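# Sort four hardware parts into their own tray pockets

## Task

Place the hex bolt, the hose clamp, the clip and the wall bracket into the plastic tray so that each lies settled on the bottom of a separate pocket, with the position and orientation shown in the reference image 'manual'. Each part is scored on its own. The tray must end upright on the table, and nothing may be left tipped over.

## Robot and tools

Robot: two arms, left_arm and right_arm, each with a two-finger gripper. Their URDF roots sit at (-0.010, +0.272, 0) m for left_arm and (+0.007, -0.291, 0) m for right_arm, both yawed almost zero. The fingers point along the gripper's +z axis and close along its y axis. end_effector_position is the point between the finger pads, roughly 1 cm short of the tips. A camera stand is fixed behind the arms.

Frames: the scene frame has its origin at table-top height, halfway between the nominal bases, +z up, +x out over the table, and left_arm on the +y side (arm names do not match image sides). Fixed cameras and the table use the scene frame. Every hand pose, velocity, target and offset of an arm uses that arm's own base frame, and rotations turn about the Hand target position.

execute_actions(actions, cameras): actions is a list of actions; each action is a table of up to 15 rows, one row per 1/30 s step, and a short table repeats its last row until 15 steps are done. Each row is one list of 14 numbers covering both arms, all in [-1, 1]: left dx, dy, dz, rx, ry, rz, opening, then the right arm's seven in that order. The six pose numbers are offsets, not poses: every row counts from the Hand target held when that action began, not from the prior row, so repeating an offset moves the hand again. Scale: 1.0 equals 0.6 m for dx, dy, dz and 180 degrees for rx, ry, rz, which together form one rotation vector. A translation longer than 1.0 is shortened along its direction. Opening is absolute: +1 fully open (0.094 m), -1 closed. Sending six zeros re-commands an arm's current Hand target; a zero opening is a real command, so resend the present opening to leave a gripper alone. cameras takes names, ["all"] or []; an empty actions list returns all images by default.

move(target, speed, blend, opening_speed, grip_force, blocking, cameras): drives each gripper along a straight line. target is one 14-number row laid out as above, or a list of up to 15 such rows; every row is an offset from the Hand targets at the move's start, not from the previous row. speed is in m/s, 0.002 to 4.3, default 0.25 (turns up to twice that in rad/s), one value or one per row. blend (m) rounds corners in a list; 0 stops at each row. opening_speed is per second on the -1..1 opening scale, at least 0.2. grip_force is newtons per finger pad, 10 to 50, one value or one per arm; it persists, and low values close slowly. blocking=false returns after about 0.5 s while the move runs on. A move lasts at most 10 s and does not avoid obstacles or the other arm. Its result adds a 'move:' line: done, off_target, moving, held or fault, plus limits=paced (pose clipped) or limits=held (steps withheld).

wait(seconds 0 to 10) lets the scene run with commands held. stop brakes a running move. zoom_image(camera, region [x0, y0, x1, y1] in pixels, at most 504 by 504) enlarges part of the newest image from cam_high, cam_left_wrist or cam_right_wrist (all 896x504). show_instructions shows the reference image. read_manual gives licence text. finished_scene(scene) ends scene 1 or 2 for good.

Results: per arm, end_effector_position (m) and end_effector_quat_wxyz in the base frame; Hand target, which is the origin for the next offsets; Tool commands; grip_measured on the opening scale (reads up to about 2.5 mm wide when empty, a bit narrower than a gripped hard part); Joint positions, whose last number is the opening in metres; Joint velocities, possibly shown as 'within noise'; joint torques (include the arm's weight, noisy, numbers 3 and 4 wrap at ±28 N m); step readings of position in action calls; and the scene number. A hand may rest a few cm off its command from friction or load; the next command, even all zeros, asks again, and a remaining gap can be sent as an offset. Orientation commands are clipped to 40 degrees from the measured orientation each step.

Cautions: a blocked arm keeps pressing until sent back past its gripper. Go around an arm's own base, not close by it. Keep the grippers, housings and wrist cameras from touching each other; a gripper closing on the other arm's fingers counts as a press. Touch slowly, since faster or deeper contact presses harder. Do not drop parts, release them while moving, slam into things, or push the tray or rack over; anything off the table fails the scene. Holding loads or straining out of reach heats motors: MOTOR HOT warns near 85 °C, and at 100 °C an OVER-TEMPERATURE FAULT drops that arm for 30 to 60 s. Loose parts may be nudged occasionally by outside pushes.

Each tool is called as name([rows], argument=value, ...), one row to a line, values as JSON.

Reference images:

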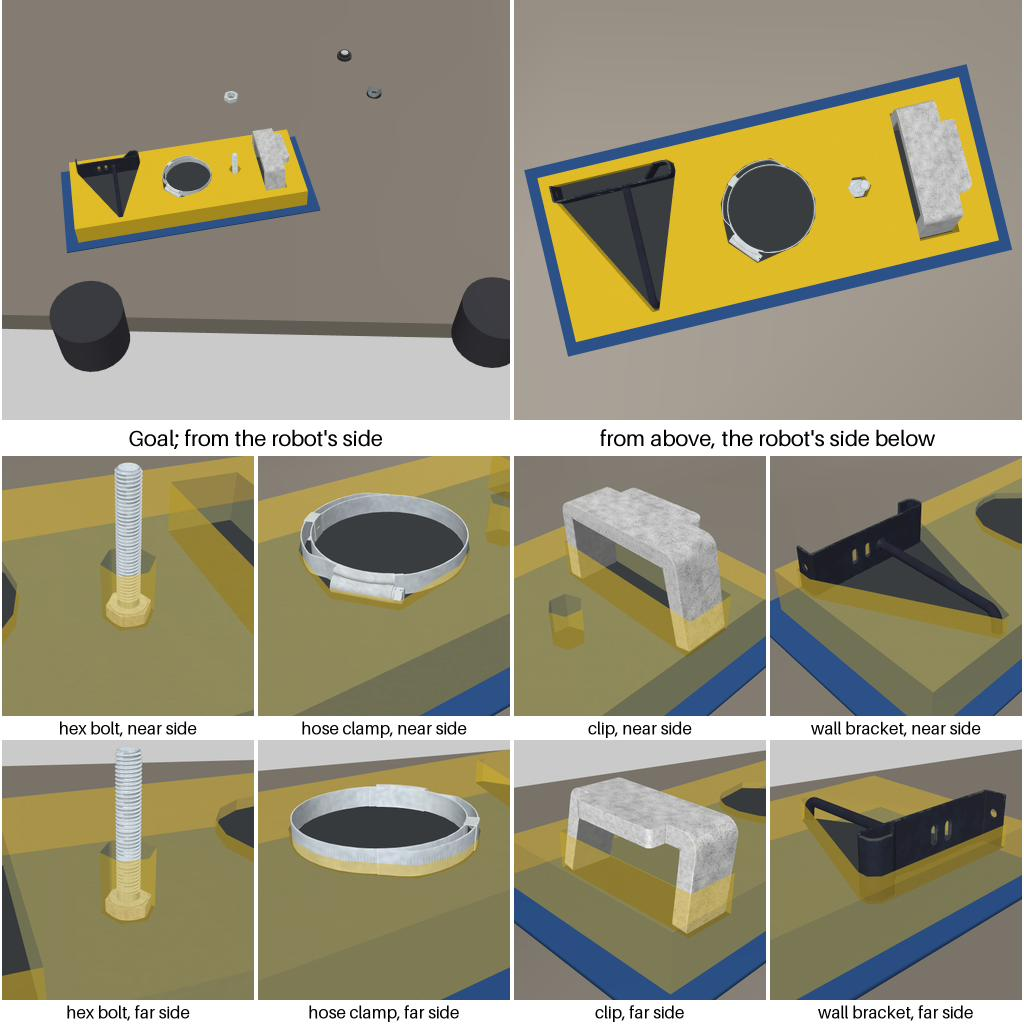

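## Session

execute_actions(actions=[])

Scene clock: 0.00 s.
left_arm: end_effector_position=(+0.7870, +0.0122, +0.2747) grip_measured=+1.000 end_effector_quat_wxyz=(+0.493, +0.242, +0.836, +0.005) | right_arm: end_effector_position=(+0.2223, +0.4881, +0.2666) grip_measured=+1.000 end_effector_quat_wxyz=(+0.551, -0.308, +0.763, +0.141)
Joint positions: left_arm=[0.082 1.893 1.724 -0.399 0.302 0.479 0.094] | right_arm=[1.343 1.299 0.888 -0.05 0.656 0.161 0.094]
Joint velocities: within noise
Joint torques (N m): no reading
Heat: left arm: hottest wrist yaw 29 °C; right arm: hottest waist 30 °C.
Hand target: left_arm +0.7930, +0.0128, +0.2803; +0.499, +0.242, +0.832, +0.007 | right_arm +0.2239, +0.4949, +0.2873; +0.561, -0.297, +0.757, +0.155
Tool commands: left_gripper/opening=+1.0 right_gripper/opening=+1.0

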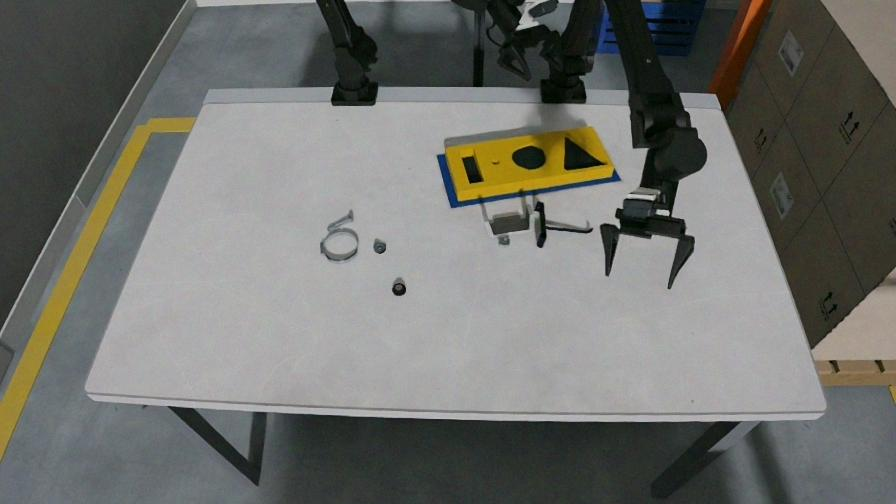

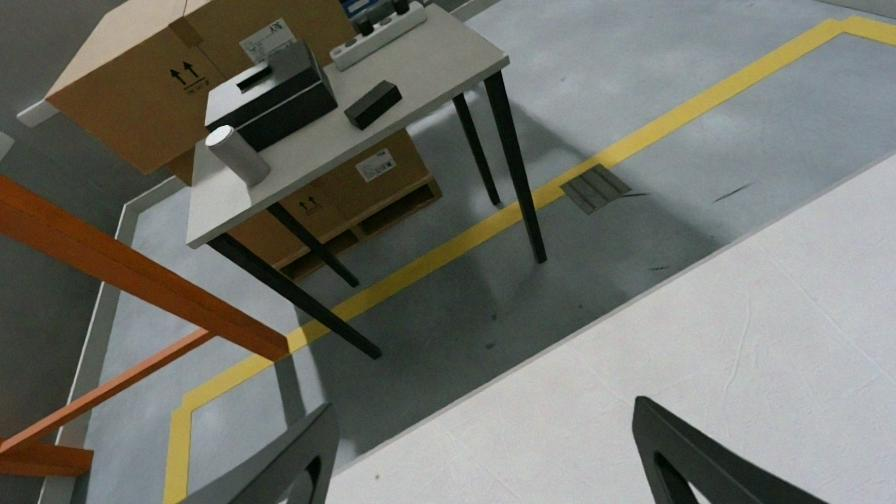

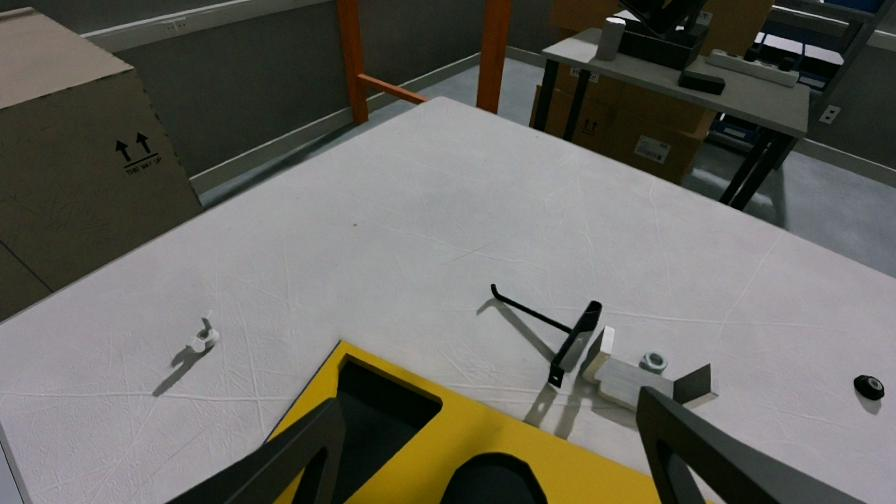

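zoom_image(camera="cam_high", region=[430, 110, 710, 290])

zoom_image(camera="cam_high", region=[310, 200, 430, 310])

zoom_image(camera="cam_right_wrist", region=[130, 280, 310, 420])

zoom_image(camera="cam_right_wrist", region=[440, 260, 740, 430])

Scaled by 1.800 from the camera's 896x504 image, which has a finer 1280x720 frame.

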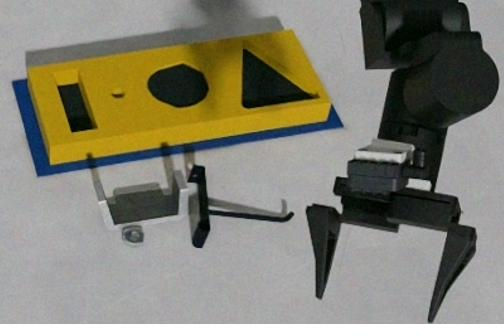

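Scaled by 4.200 from the camera's 896x504 image, which has a finer 1280x720 frame.

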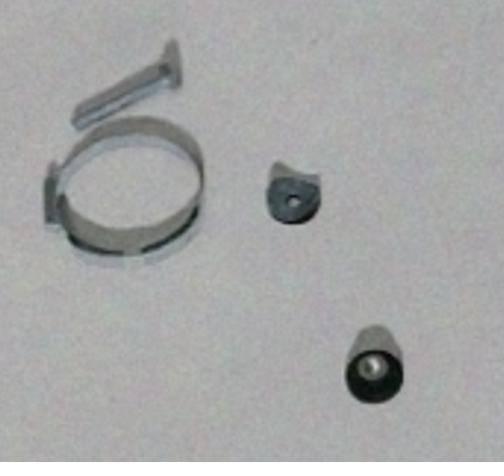

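Scaled by 2.800 from the camera's 896x504 image, which has a finer 1280x720 frame.

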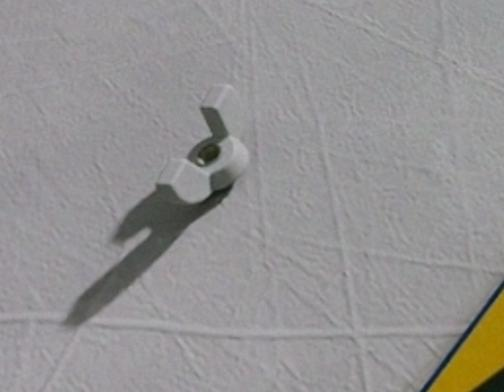

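Scaled by 1.680 from the camera's 896x504 image, which has a finer 1280x720 frame.

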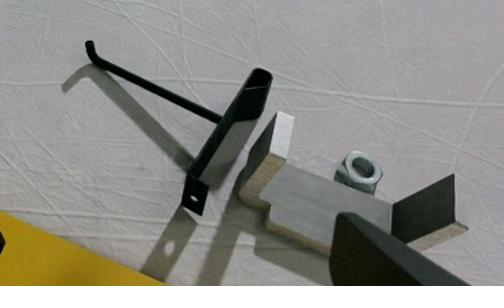

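move(target=[-0.738,0.145,0.133,-0.005,0.336,0.163,1,0.127,-0.54,0.22,-0.107,0.389,-0.206,1], speed=0.4, cameras=["all"])

Scene clock: 4.90 s.
left_arm: end_effector_position=(+0.3564, +0.0957, +0.3654) grip_measured=+1.000 end_effector_quat_wxyz=(+0.070, +0.013, +0.997, +0.018) | right_arm: end_effector_position=(+0.2968, +0.1731, +0.3912) grip_measured=+1.000 end_effector_quat_wxyz=(+0.107, +0.001, +0.992, +0.062)
Joint positions: left_arm=[0.265 1.244 1.509 -1.691 0.004 0.291 0.094] | right_arm=[0.531 1.135 1.48 -1.668 0.002 0.532 0.094]
Joint torques (N m): left_arm=[2.61 -7.36 7.45 -0.05 -0.18 -0.14] | right_arm=[-1.85 -6.83 12.7 0.53 -0.05 -0.1]
Heat: left arm: hottest wrist yaw 29 °C; right arm: hottest waist 30 °C.
Hand target: left_arm +0.3501, +0.0997, +0.3600; +0.002, +0.000, +1.000, +0.000 | right_arm +0.3001, +0.1709, +0.4194; +0.001, +0.001, +1.000, +0.001
Off the commanded pose: left_arm 0.009 m, 8 deg | right_arm 0.028 m, 14 deg.
joint sent to its limit (left arm) — joint 4 (wrist pitch), lower limit. The joint targets are off in orientation, not in position.
joint sent to its limit (right arm) — joint 4 (wrist pitch), lower limit. The joint targets are off in orientation, not in position.
move: off_target (left_arm, right_arm)

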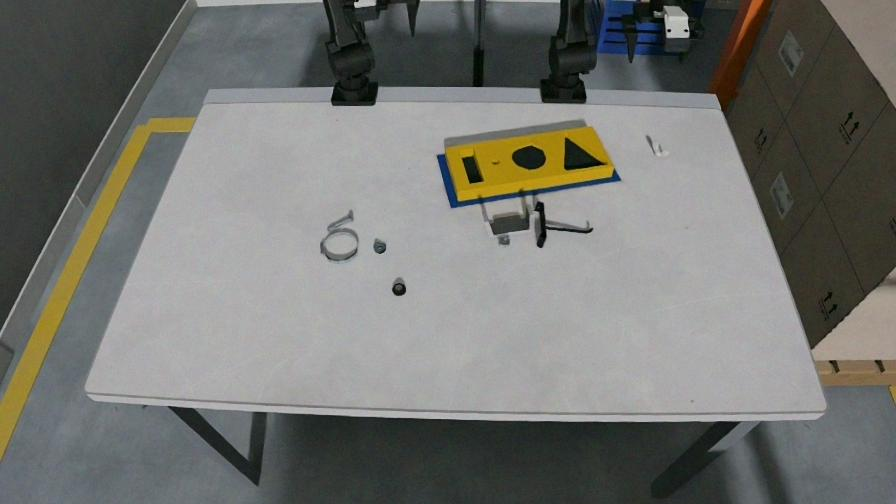

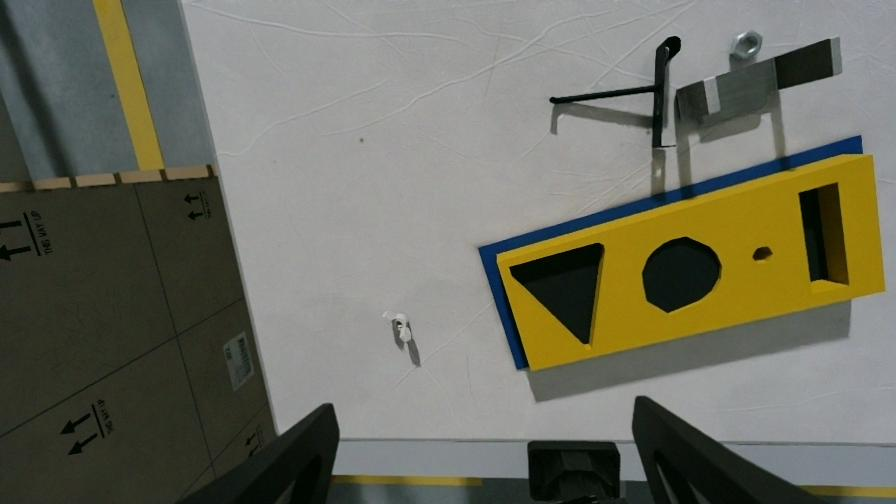

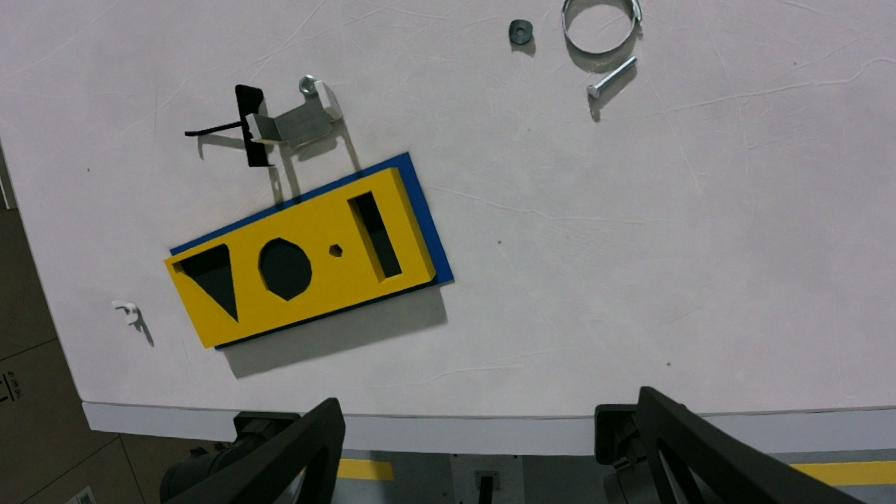

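move(target=[0.083,-0.383,-0.233,0,0,0,1,0.2,-0.317,-0.333,0,0,0,1], speed=0.4, cameras=["cam_left_wrist","cam_right_wrist"])

Scene clock: 12.57 s.
left_arm: end_effector_position=(+0.3939, -0.1257, +0.2221) grip_measured=+1.000 end_effector_quat_wxyz=(-0.004, +0.005, +1.000, +0.001) | right_arm: end_effector_position=(+0.4106, -0.0157, +0.2111) grip_measured=+1.000 end_effector_quat_wxyz=(-0.017, +0.002, +1.000, +0.002)
Joint positions: left_arm=[-0.308 1.431 1.313 -1.461 0 -0.298 0.094] | right_arm=[-0.038 1.445 1.298 -1.459 -0.003 -0.033 0.094]
Joint torques (N m): left_arm=[0.67 -9.35 8.99 0.72 -0.12 -0.23] | right_arm=[-1.49 -10.7 9.66 0.96 0.11 -0.07]
Heat: left arm: hottest elbow 29 °C; right arm: hottest waist 30 °C.
Hand target: left_arm +0.4000, -0.1301, +0.2202; +0.002, +0.000, +1.000, +0.000 | right_arm +0.4201, -0.0193, +0.2195; +0.001, +0.000, +1.000, +0.000
Off the commanded pose: left_arm 0.008 m, 1 deg | right_arm 0.013 m, 2 deg.
move: off_target (right_arm)
Images, in order (width x height): cam_left_wrist 896x504, cam_right_wrist 896x504.

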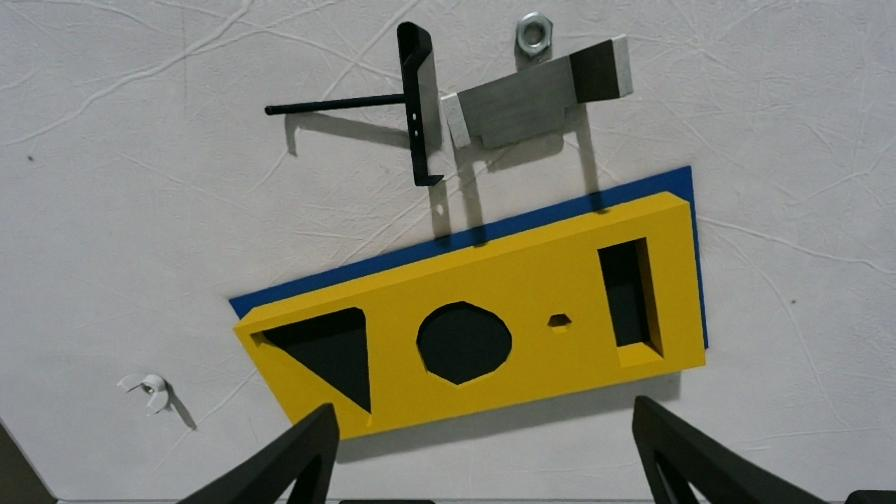

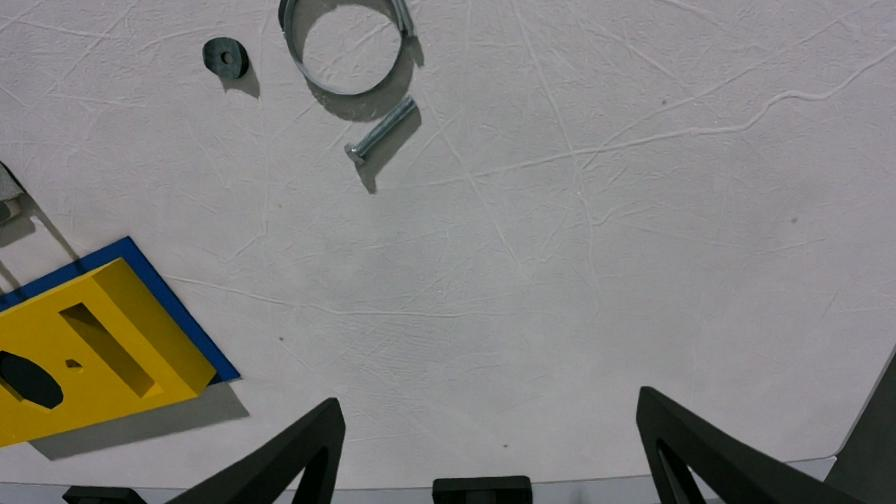

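move(target=[0.176,-0.124,-0.103,-0.015,0.11,0.0853,0.1,0.15,0.117,0,0,0,0,1], cameras=["cam_left_wrist","cam_right_wrist"])

Scene clock: 20.30 s.
left_arm: end_effector_position=(+0.4967, -0.1937, +0.1543) grip_measured=+0.102 end_effector_quat_wxyz=(-0.172, -0.132, +0.976, -0.023) | right_arm: end_effector_position=(+0.4942, +0.0452, +0.2009) grip_measured=+1.000 end_effector_quat_wxyz=(-0.019, +0.000, +1.000, +0.000)
Joint positions: left_arm=[-0.31 1.957 1.781 -1.69 0.188 -0.551 0.052] | right_arm=[0.091 1.671 1.535 -1.473 -0.003 0.09 0.094]
Joint torques (N m): left_arm=[-0.03 -15.97 11.6 -0.87 0.07 -0.19] | right_arm=[-0.44 -13.27 12.71 0.03 0.1 0.19]
Heat: left arm: hottest elbow 31 °C; right arm: hottest shoulder 31 °C.
Hand target: left_arm +0.5056, -0.2044, +0.1584; -0.170, -0.133, +0.976, -0.023 | right_arm +0.5101, +0.0510, +0.2194; +0.001, +0.000, +1.000, +0.000
Off the commanded pose: left_arm 0.015 m, 0 deg | right_arm 0.025 m, 2 deg.
joint sent to its limit (left arm) — joint 4 (wrist pitch), lower limit. The joint targets still meet the commanded pose.
move: off_target (left_arm, right_arm)
Images, in order (width x height): cam_left_wrist 896x504, cam_right_wrist 896x504.

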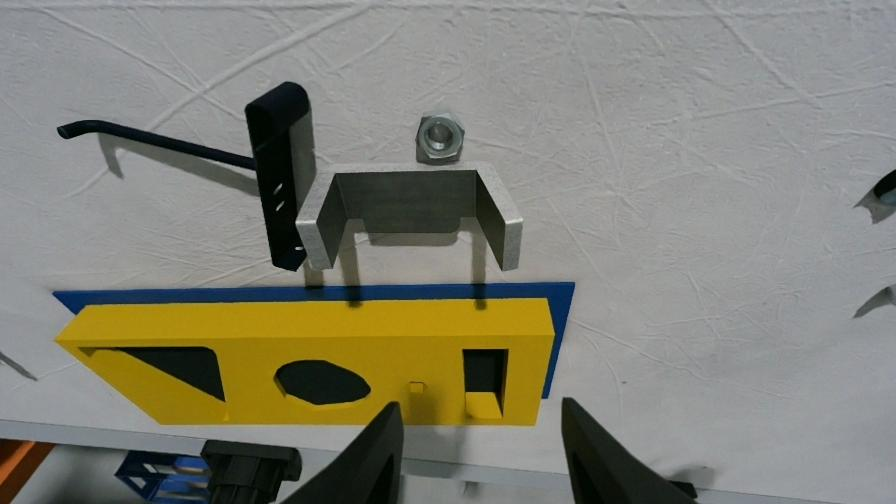

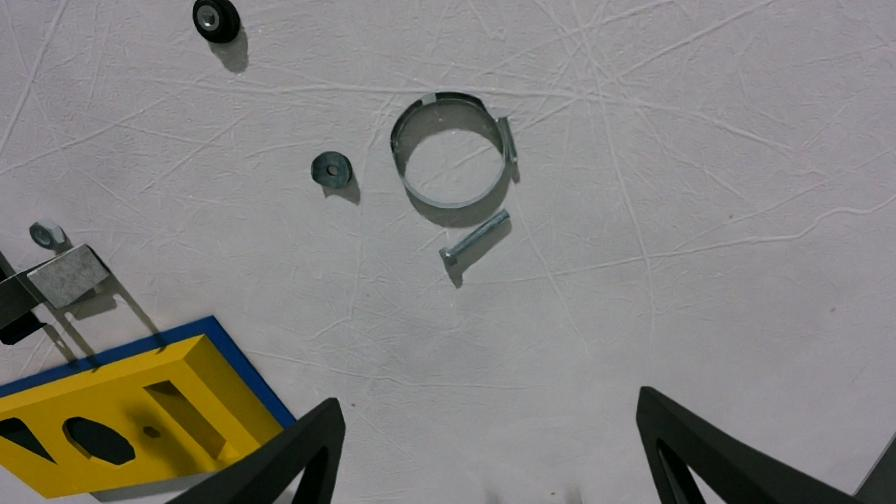

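zoom_image(camera="cam_left_wrist", region=[230, 70, 550, 290])

zoom_image(camera="cam_right_wrist", region=[370, 70, 550, 300])

Scaled by 1.575 from the camera's 896x504 image, which has a finer 1280x720 frame.

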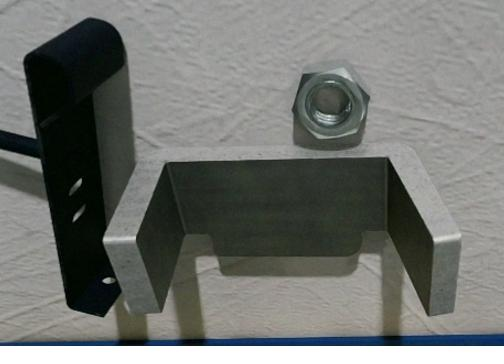

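Scaled by 2.191 from the camera's 896x504 image, which has a finer 1280x720 frame.

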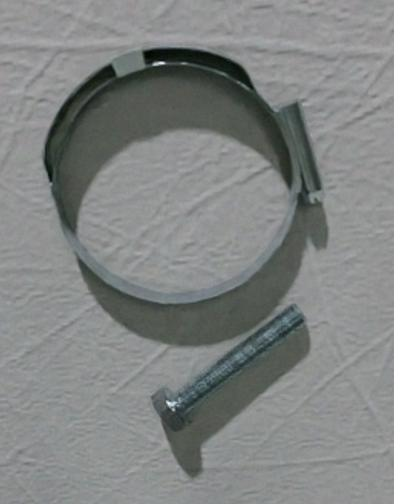

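move(target=[-0.007,-0.03,-0.1,0,0,0,0,-0.0085,-0.0185,-0.185,0.0411,0.0765,-0.312,-0.36], cameras=["cam_left_wrist","cam_right_wrist"])

Scene clock: 26.70 s.
left_arm: end_effector_position=(+0.5056, -0.2155, +0.1203) grip_measured=+0.003 end_effector_quat_wxyz=(-0.155, -0.131, +0.979, -0.031) | right_arm: end_effector_position=(+0.5029, +0.0449, +0.1128) grip_measured=-0.358 end_effector_quat_wxyz=(-0.114, +0.460, +0.879, +0.060)
Joint positions: left_arm=[-0.34 1.992 1.751 -1.581 0.196 -0.581 0.047] | right_arm=[0.017 1.814 1.474 -1.377 -0.214 0.966 0.03]
Joint torques (N m): left_arm=[0.03 -15.62 6.83 0.18 0.07 -0.18] | right_arm=[-1.79 -14.8 7.09 0.68 -0.18 0.18]
Heat: left arm: hottest elbow 31 °C; right arm: hottest shoulder 31 °C.
Hand target: left_arm +0.5014, -0.2225, +0.0985; -0.170, -0.133, +0.976, -0.023 | right_arm +0.5050, +0.0398, +0.1085; -0.114, +0.470, +0.873, +0.062
Off the commanded pose: left_arm 0.023 m, 2 deg | right_arm 0.007 m, 1 deg.
move: off_target (left_arm)
Images, in order (width x height): cam_left_wrist 896x504, cam_right_wrist 896x504.

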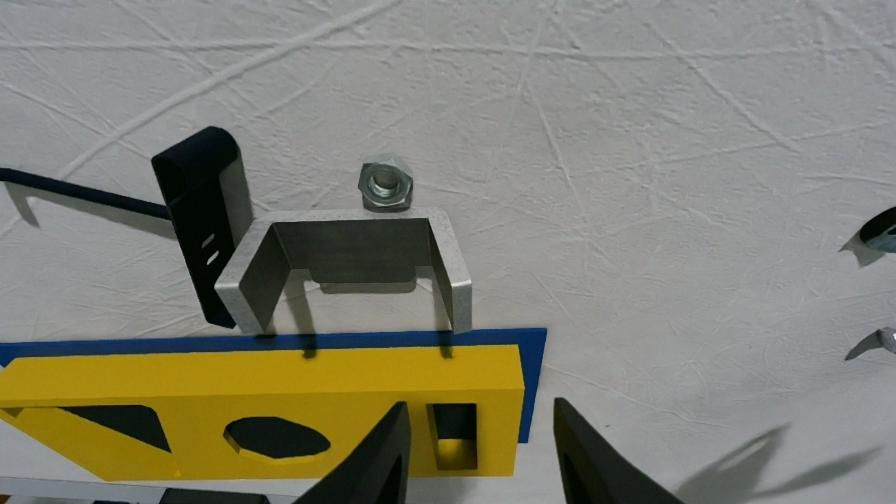

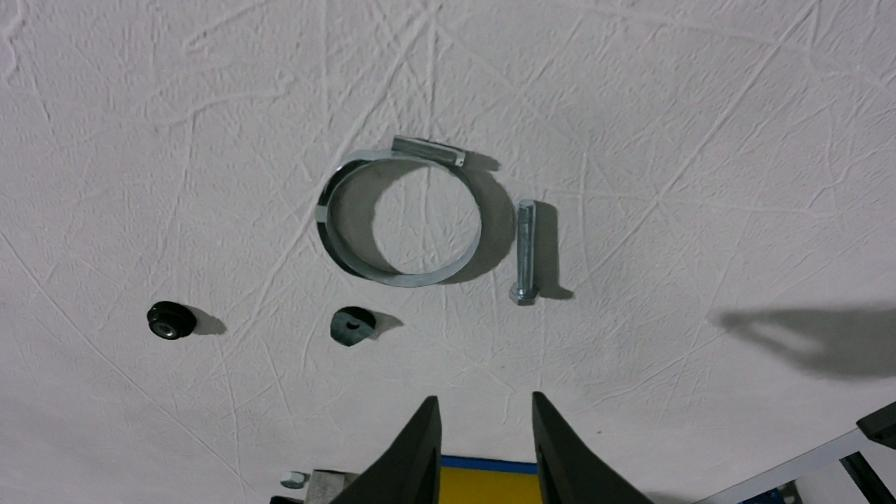

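move(target=[-0.02,0.0133,-0.11,0,0,0,0.0,-0.029,-0.0275,-0.15,0,0,0,-0.36], cameras=["cam_left_wrist","cam_right_wrist"], speed=0.15)

Scene clock: 29.13 s.
left_arm: end_effector_position=(+0.4936, -0.2113, +0.0500) grip_measured=+0.003 end_effector_quat_wxyz=(-0.159, -0.131, +0.978, -0.029) | right_arm: end_effector_position=(+0.4851, +0.0292, +0.0208) grip_measured=-0.358 end_effector_quat_wxyz=(-0.118, +0.470, +0.873, +0.059)
Joint positions: left_arm=[-0.34 2.027 1.611 -1.416 0.196 -0.581 0.047] | right_arm=[-0.015 1.883 1.307 -1.153 -0.214 0.955 0.03]
Joint torques (N m): left_arm=[0.44 -15.44 6.74 0.09 0.02 -0.13] | right_arm=[-1.85 -14.68 6.34 0.62 0 -0.07]
Heat: left arm: hottest elbow 32 °C; right arm: hottest shoulder 31 °C.
Hand target: left_arm +0.4893, -0.2145, +0.0324; -0.170, -0.133, +0.976, -0.023 | right_arm +0.4876, +0.0234, +0.0185; -0.114, +0.470, +0.873, +0.062
Off the commanded pose: left_arm 0.018 m, 1 deg | right_arm 0.007 m, 1 deg.
move: off_target (left_arm)
Images, in order (width x height): cam_left_wrist 896x504, cam_right_wrist 896x504.

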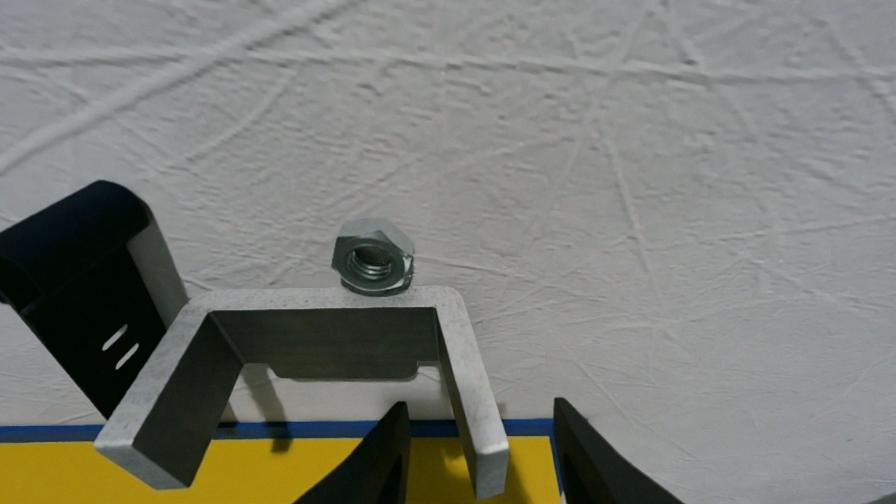

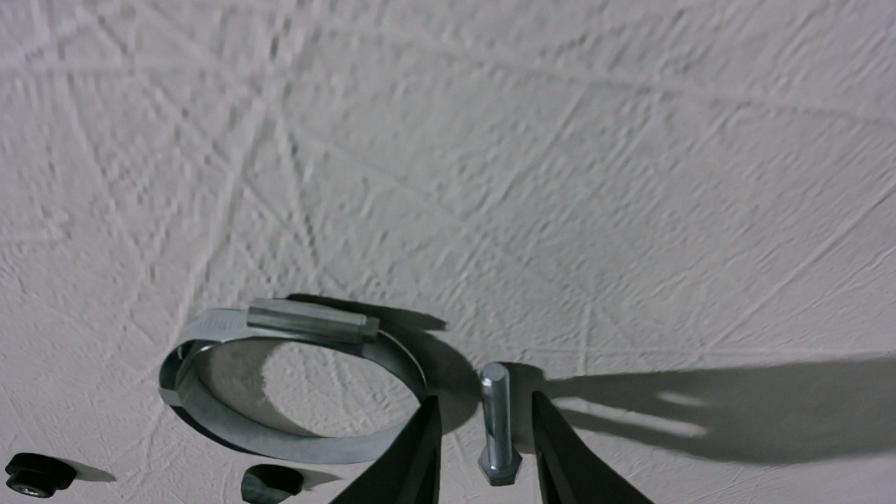

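move([
  [0,0.0,-0.026,0,0,0,0.0,0.002,-0.002,-0.0155,0,0,0,-0.36],
  [0,0.0,-0.026,0,0,0,-1,0.002,-0.002,-0.0155,0,0,0,-1],
], cameras=["cam_left_wrist","cam_right_wrist"], speed=0.1, opening_speed=0.8)

Scene clock: 31.83 s.
left_arm: end_effector_position=(+0.4953, -0.2079, +0.0442) grip_measured=-0.730 end_effector_quat_wxyz=(-0.151, -0.138, +0.979, -0.023) | right_arm: end_effector_position=(+0.4886, +0.0288, +0.0151) grip_measured=-0.830 end_effector_quat_wxyz=(-0.114, +0.468, +0.874, +0.061)
Joint positions: left_arm=[-0.339 2.027 1.598 -1.393 0.179 -0.596 0.013] | right_arm=[-0.016 1.894 1.307 -1.133 -0.214 0.952 0.008]
Joint torques (N m): left_arm=[0.03 -14.62 6.32 0.59 0.61 0.02] | right_arm=[-1.9 -14.45 6.11 0.64 0.01 -0.06]
Heat: left arm: hottest elbow 32 °C; right arm: hottest shoulder 31 °C.
Hand target: left_arm +0.4894, -0.2144, +0.0169; -0.170, -0.133, +0.976, -0.023 | right_arm +0.4888, +0.0222, +0.0092; -0.114, +0.470, +0.873, +0.062
Off the commanded pose: left_arm 0.029 m, 2 deg | right_arm 0.009 m, 0 deg.
move: off_target (left_arm); target 2's new opening was sent with left_arm's hand 0.021 m and 2 deg from that target
Images, in order (width x height): cam_left_wrist 896x504, cam_right_wrist 896x504.

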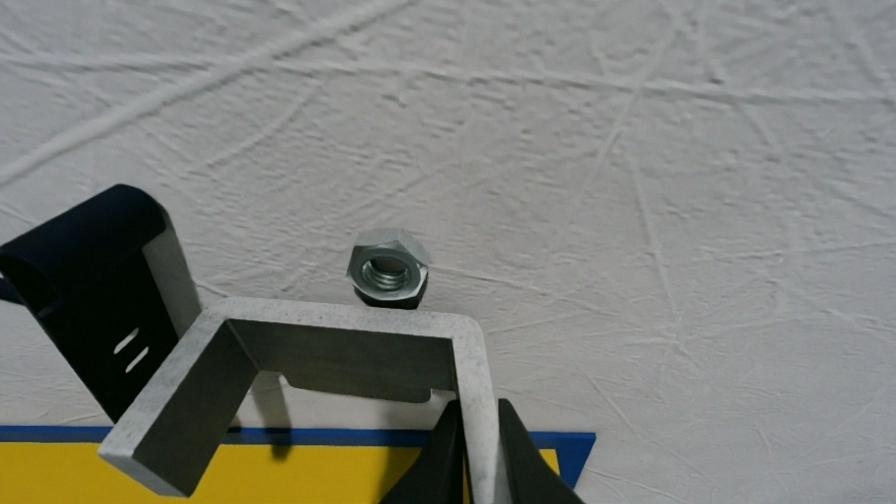

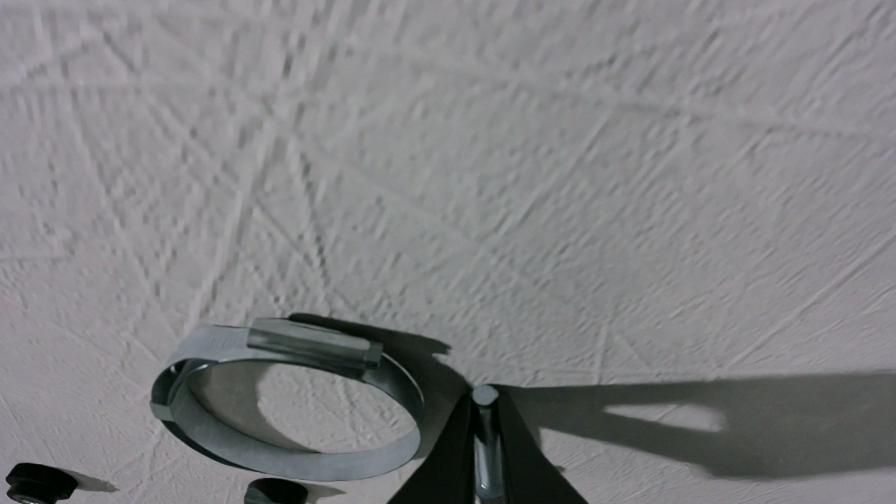

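move([
  [0,0.0,0.183,0,0,0,-1,0,0,0.2,0,0,0,-1],
  [-0.033,-0.143,0.19,0.1336,-0.4818,0,-1,-0.115,0.163,0.35,0.0175,-0.5765,0.4904,-1],
], cameras=["cam_high","cam_left_wrist","cam_right_wrist"], speed=0.3)

Scene clock: 39.07 s.
left_arm: end_effector_position=(+0.4684, -0.2932, +0.1181) grip_measured=-0.776 end_effector_quat_wxyz=(+0.555, -0.114, +0.820, +0.082) | right_arm: end_effector_position=(+0.4164, +0.1252, +0.2192) grip_measured=-0.830 end_effector_quat_wxyz=(+0.519, -0.394, +0.691, +0.312)
Joint positions: left_arm=[-0.823 1.687 0.913 0.045 -0.982 -0.631 0.011] | right_arm=[-0.062 1.202 0.643 -0.007 -1.051 -0.481 0.008]
Joint torques (N m): left_arm=[0.5 -13.1 7.47 2.67 -1.03 0.29] | right_arm=[-1.9 -5.95 7.72 2.36 -0.52 -0.06]
Heat: left arm: hottest elbow 32 °C; right arm: hottest shoulder 31 °C.
Hand target: left_arm +0.4696, -0.3002, +0.1309; +0.570, -0.110, +0.810, +0.078 | right_arm +0.4199, +0.1200, +0.2192; +0.528, -0.396, +0.687, +0.305
Off the commanded pose: left_arm 0.015 m, 2 deg | right_arm 0.006 m, 1 deg.
move: off_target (left_arm)

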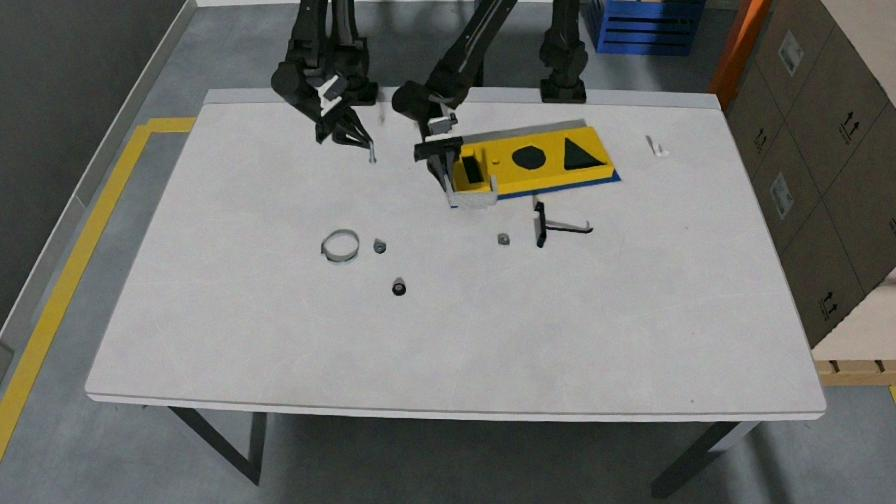

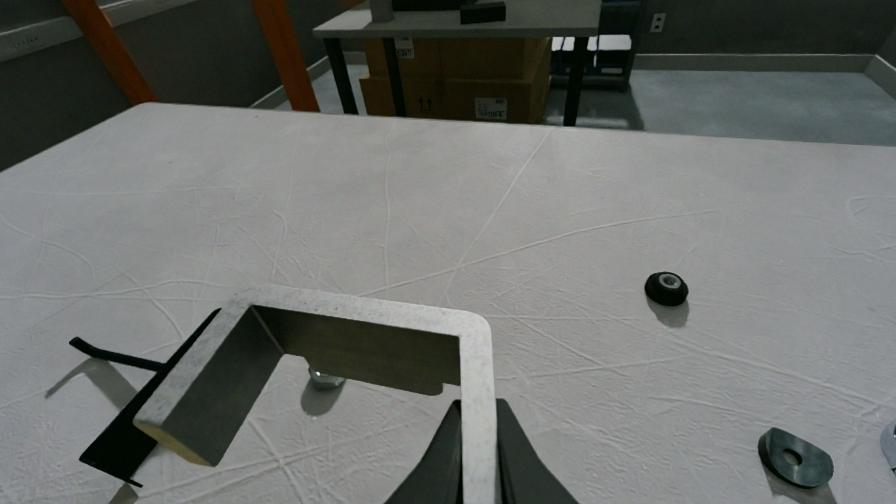

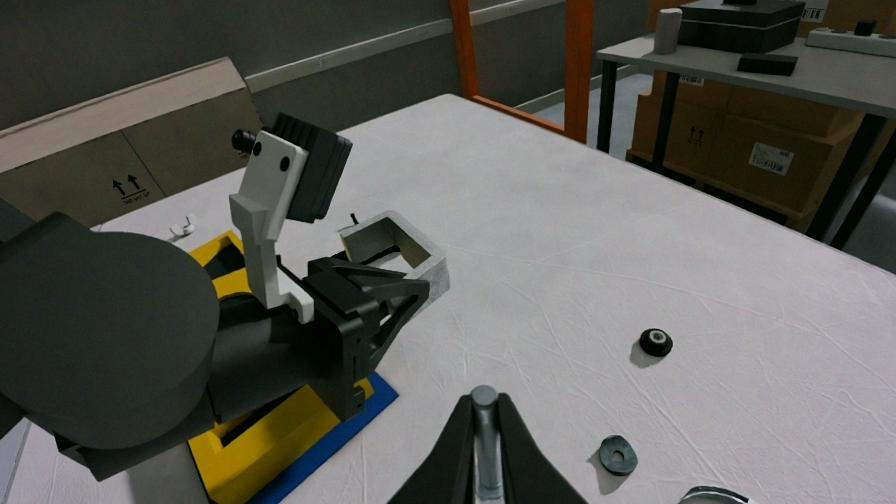

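move([
  [0.1,-0.1,0,0,0,0,-1,0,0,0,0,0,0,-1],
  [0.1,-0.1,-0.1,0,0,0,-1,0,0,0,0,0,0,-1],
], cameras=["cam_left_wrist","cam_right_wrist"], speed=0.2)

zoom_image(camera="cam_right_wrist", region=[180, 100, 500, 400])

Scene clock: 40.70 s.
left_arm: end_effector_position=(+0.4789, -0.3073, +0.0739) grip_measured=-0.776 end_effector_quat_wxyz=(+0.535, -0.096, +0.834, +0.100) | right_arm: end_effector_position=(+0.4164, +0.1252, +0.2192) grip_measured=-0.830 end_effector_quat_wxyz=(+0.519, -0.394, +0.691, +0.312)
Joint positions: left_arm=[-0.824 1.806 0.964 0.04 -0.967 -0.633 0.011] | right_arm=[-0.062 1.202 0.643 -0.007 -1.051 -0.481 0.008]
Joint torques (N m): left_arm=[1.67 -15.62 7.08 1.31 -0.96 -0.03] | right_arm=[-1.96 -6.07 7.69 2.35 -0.52 -0.07]
Heat: left arm: hottest elbow 33 °C; right arm: hottest shoulder 31 °C.
Hand target: left_arm +0.4819, -0.3079, +0.0911; +0.545, -0.104, +0.826, +0.096 (not the last commanded pose) | right_arm +0.4199, +0.1200, +0.2192; +0.528, -0.396, +0.687, +0.305
Off the commanded pose: left_arm 0.073 m, 6 deg | right_arm 0.006 m, 1 deg.
move: held (left_arm; a check stopped the path); path passed 1 of 2 targets; limits=held
pose unreachable (left arm): on one or more control steps of this call, first in action 0 (counted from 0), this arm could not follow its commanded pose, so it was not sent that pose on those steps. It may still have moved: this result reports where it is.
cause: moving toward the commanded pose would bring a part of the arm too close to another arm (this arm's wrist (the part past joint 4) and the right arm's fingers, 48 mm apart when this arm was first held).
Images, in order (width x height): cam_left_wrist 896x504, cam_right_wrist 896x504.

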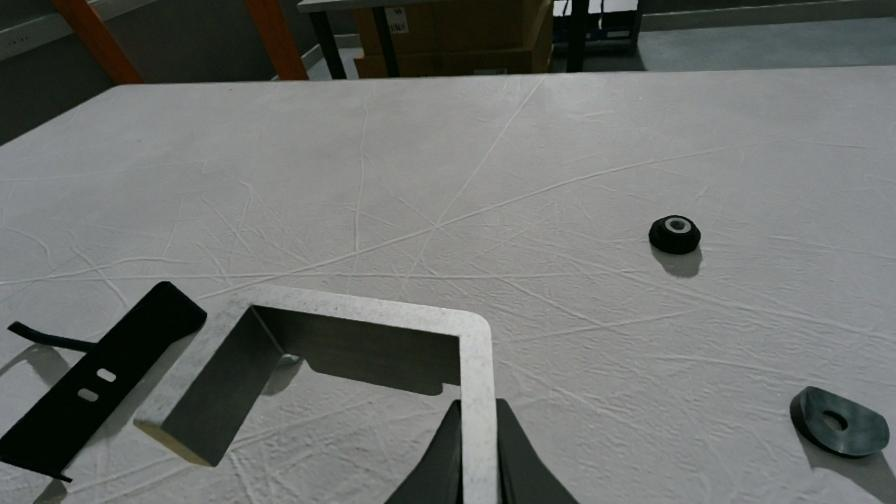

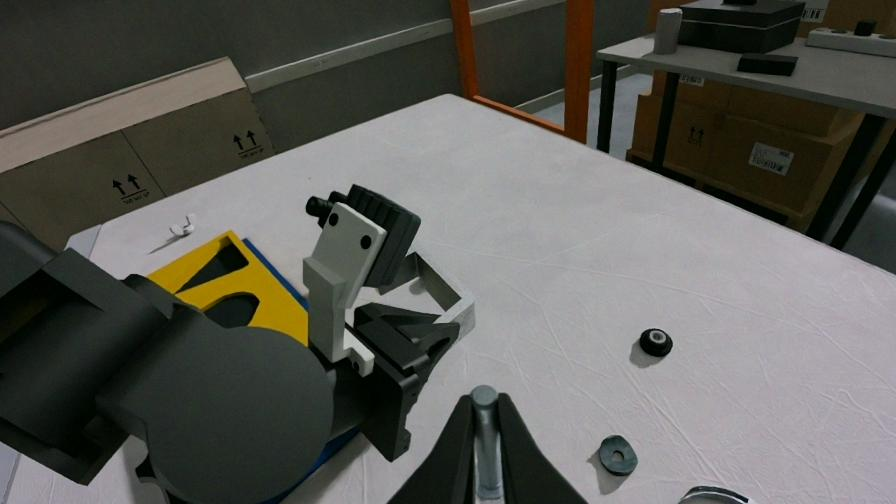

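Scaled by 1.575 from the camera's 896x504 image, which has a finer 1280x720 frame.

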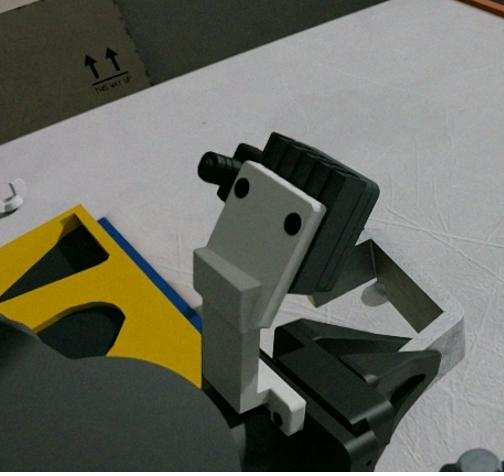

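move([
  [0,0,0,0,0,0,-1,-0.117,-0.333,0,0,0,0,-1],
  [0.08,-0.087,-0.01,-0.009,-0.0203,-0.0035,-1,-0.117,-0.333,0,0,0,0,-1],
  [0.08,-0.087,-0.068,-0.009,-0.0203,-0.0035,-1,-0.117,-0.333,0,0,0,0,-1],
], cameras=["cam_high","cam_left_wrist"], speed=[0.35,0.2,0.1])

zoom_image(camera="cam_high", region=[380, 100, 620, 260])

Scene clock: 46.00 s.
left_arm: end_effector_position=(+0.5124, -0.3404, +0.0337) grip_measured=-0.776 end_effector_quat_wxyz=(+0.553, -0.106, +0.821, +0.092) | right_arm: end_effector_position=(+0.3384, -0.0724, +0.2076) grip_measured=-0.830 end_effector_quat_wxyz=(+0.521, -0.377, +0.701, +0.307)
Joint positions: left_arm=[-0.824 1.988 1.08 0.168 -0.988 -0.614 0.011] | right_arm=[-0.708 1.445 0.903 -1.559 -1.256 -2.084 0.008]
Joint torques (N m): left_arm=[0.85 -14.97 10.61 2.19 -0.62 0.22] | right_arm=[-0.56 -7.65 10.22 -0.79 -0.49 -0.08]
Heat: left arm: hottest elbow 33 °C; right arm: hottest elbow 32 °C.
Hand target: left_arm +0.5299, -0.3602, +0.0502; +0.571, -0.110, +0.810, +0.078 | right_arm +0.3496, -0.0798, +0.2192; +0.527, -0.396, +0.687, +0.305
Off the commanded pose: left_arm 0.031 m, 3 deg | right_arm 0.018 m, 3 deg.
joint sent to its limit (right arm) — joint 6 (wrist roll), lower limit. The joint targets still meet the commanded pose.
move: off_target (left_arm, right_arm)
Images, in order (width x height): cam_high 896x504, cam_left_wrist 896x504.

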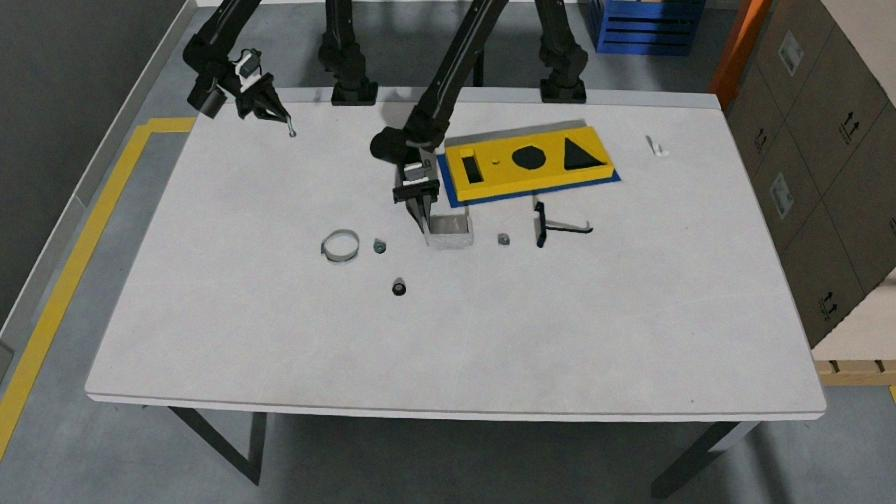

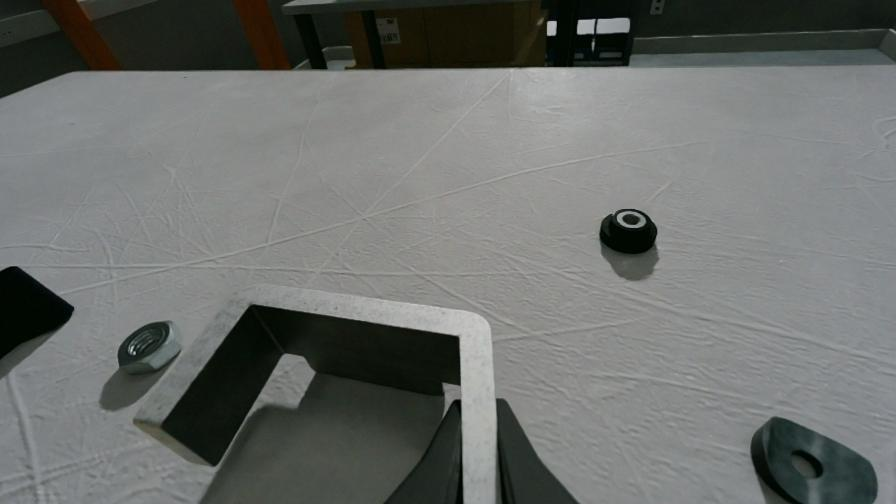

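Scaled by 2.100 from the camera's 896x504 image, which has a finer 1280x720 frame.

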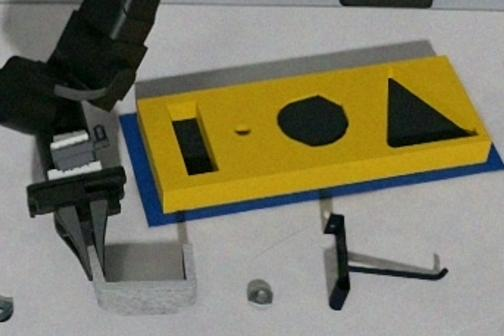

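move(target=[0,0,-0.014,0,0,0,-1,0,0,0,0,0,0,-1], cameras=["cam_left_wrist"], speed=0.05)

zoom_image(camera="cam_left_wrist", region=[120, 270, 520, 504])

Scene clock: 47.07 s.
left_arm: end_effector_position=(+0.5152, -0.3434, +0.0332) grip_measured=-0.776 end_effector_quat_wxyz=(+0.558, -0.109, +0.818, +0.087) | right_arm: end_effector_position=(+0.3384, -0.0724, +0.2076) grip_measured=-0.830 end_effector_quat_wxyz=(+0.521, -0.377, +0.701, +0.307)
Joint positions: left_arm=[-0.824 1.998 1.086 0.192 -0.989 -0.61 0.011] | right_arm=[-0.708 1.445 0.903 -1.559 -1.256 -2.084 0.008]
Joint torques (N m): left_arm=[1.26 -14.45 10.25 2.07 -0.59 0.21] | right_arm=[-0.56 -7.65 10.21 -0.79 -0.49 -0.08]
Heat: left arm: hottest elbow 33 °C; right arm: hottest elbow 32 °C.
Hand target: left_arm +0.5299, -0.3602, +0.0419; +0.571, -0.110, +0.810, +0.078 | right_arm +0.3496, -0.0798, +0.2192; +0.527, -0.396, +0.687, +0.305
Off the commanded pose: left_arm 0.024 m, 2 deg | right_arm 0.018 m, 3 deg.
joint sent to its limit (right arm) — joint 6 (wrist roll), lower limit. The joint targets still meet the commanded pose.
move: off_target (left_arm, right_arm)
Images, in order (width x height): cam_left_wrist 896x504.

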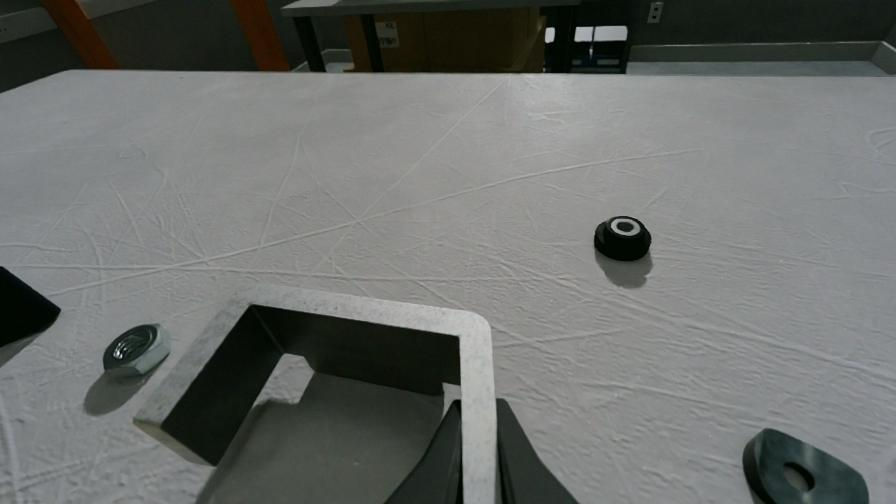

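Scaled by 1.260 from the camera's 896x504 image, which has a finer 1280x720 frame.

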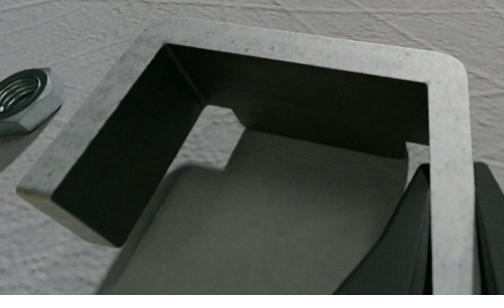

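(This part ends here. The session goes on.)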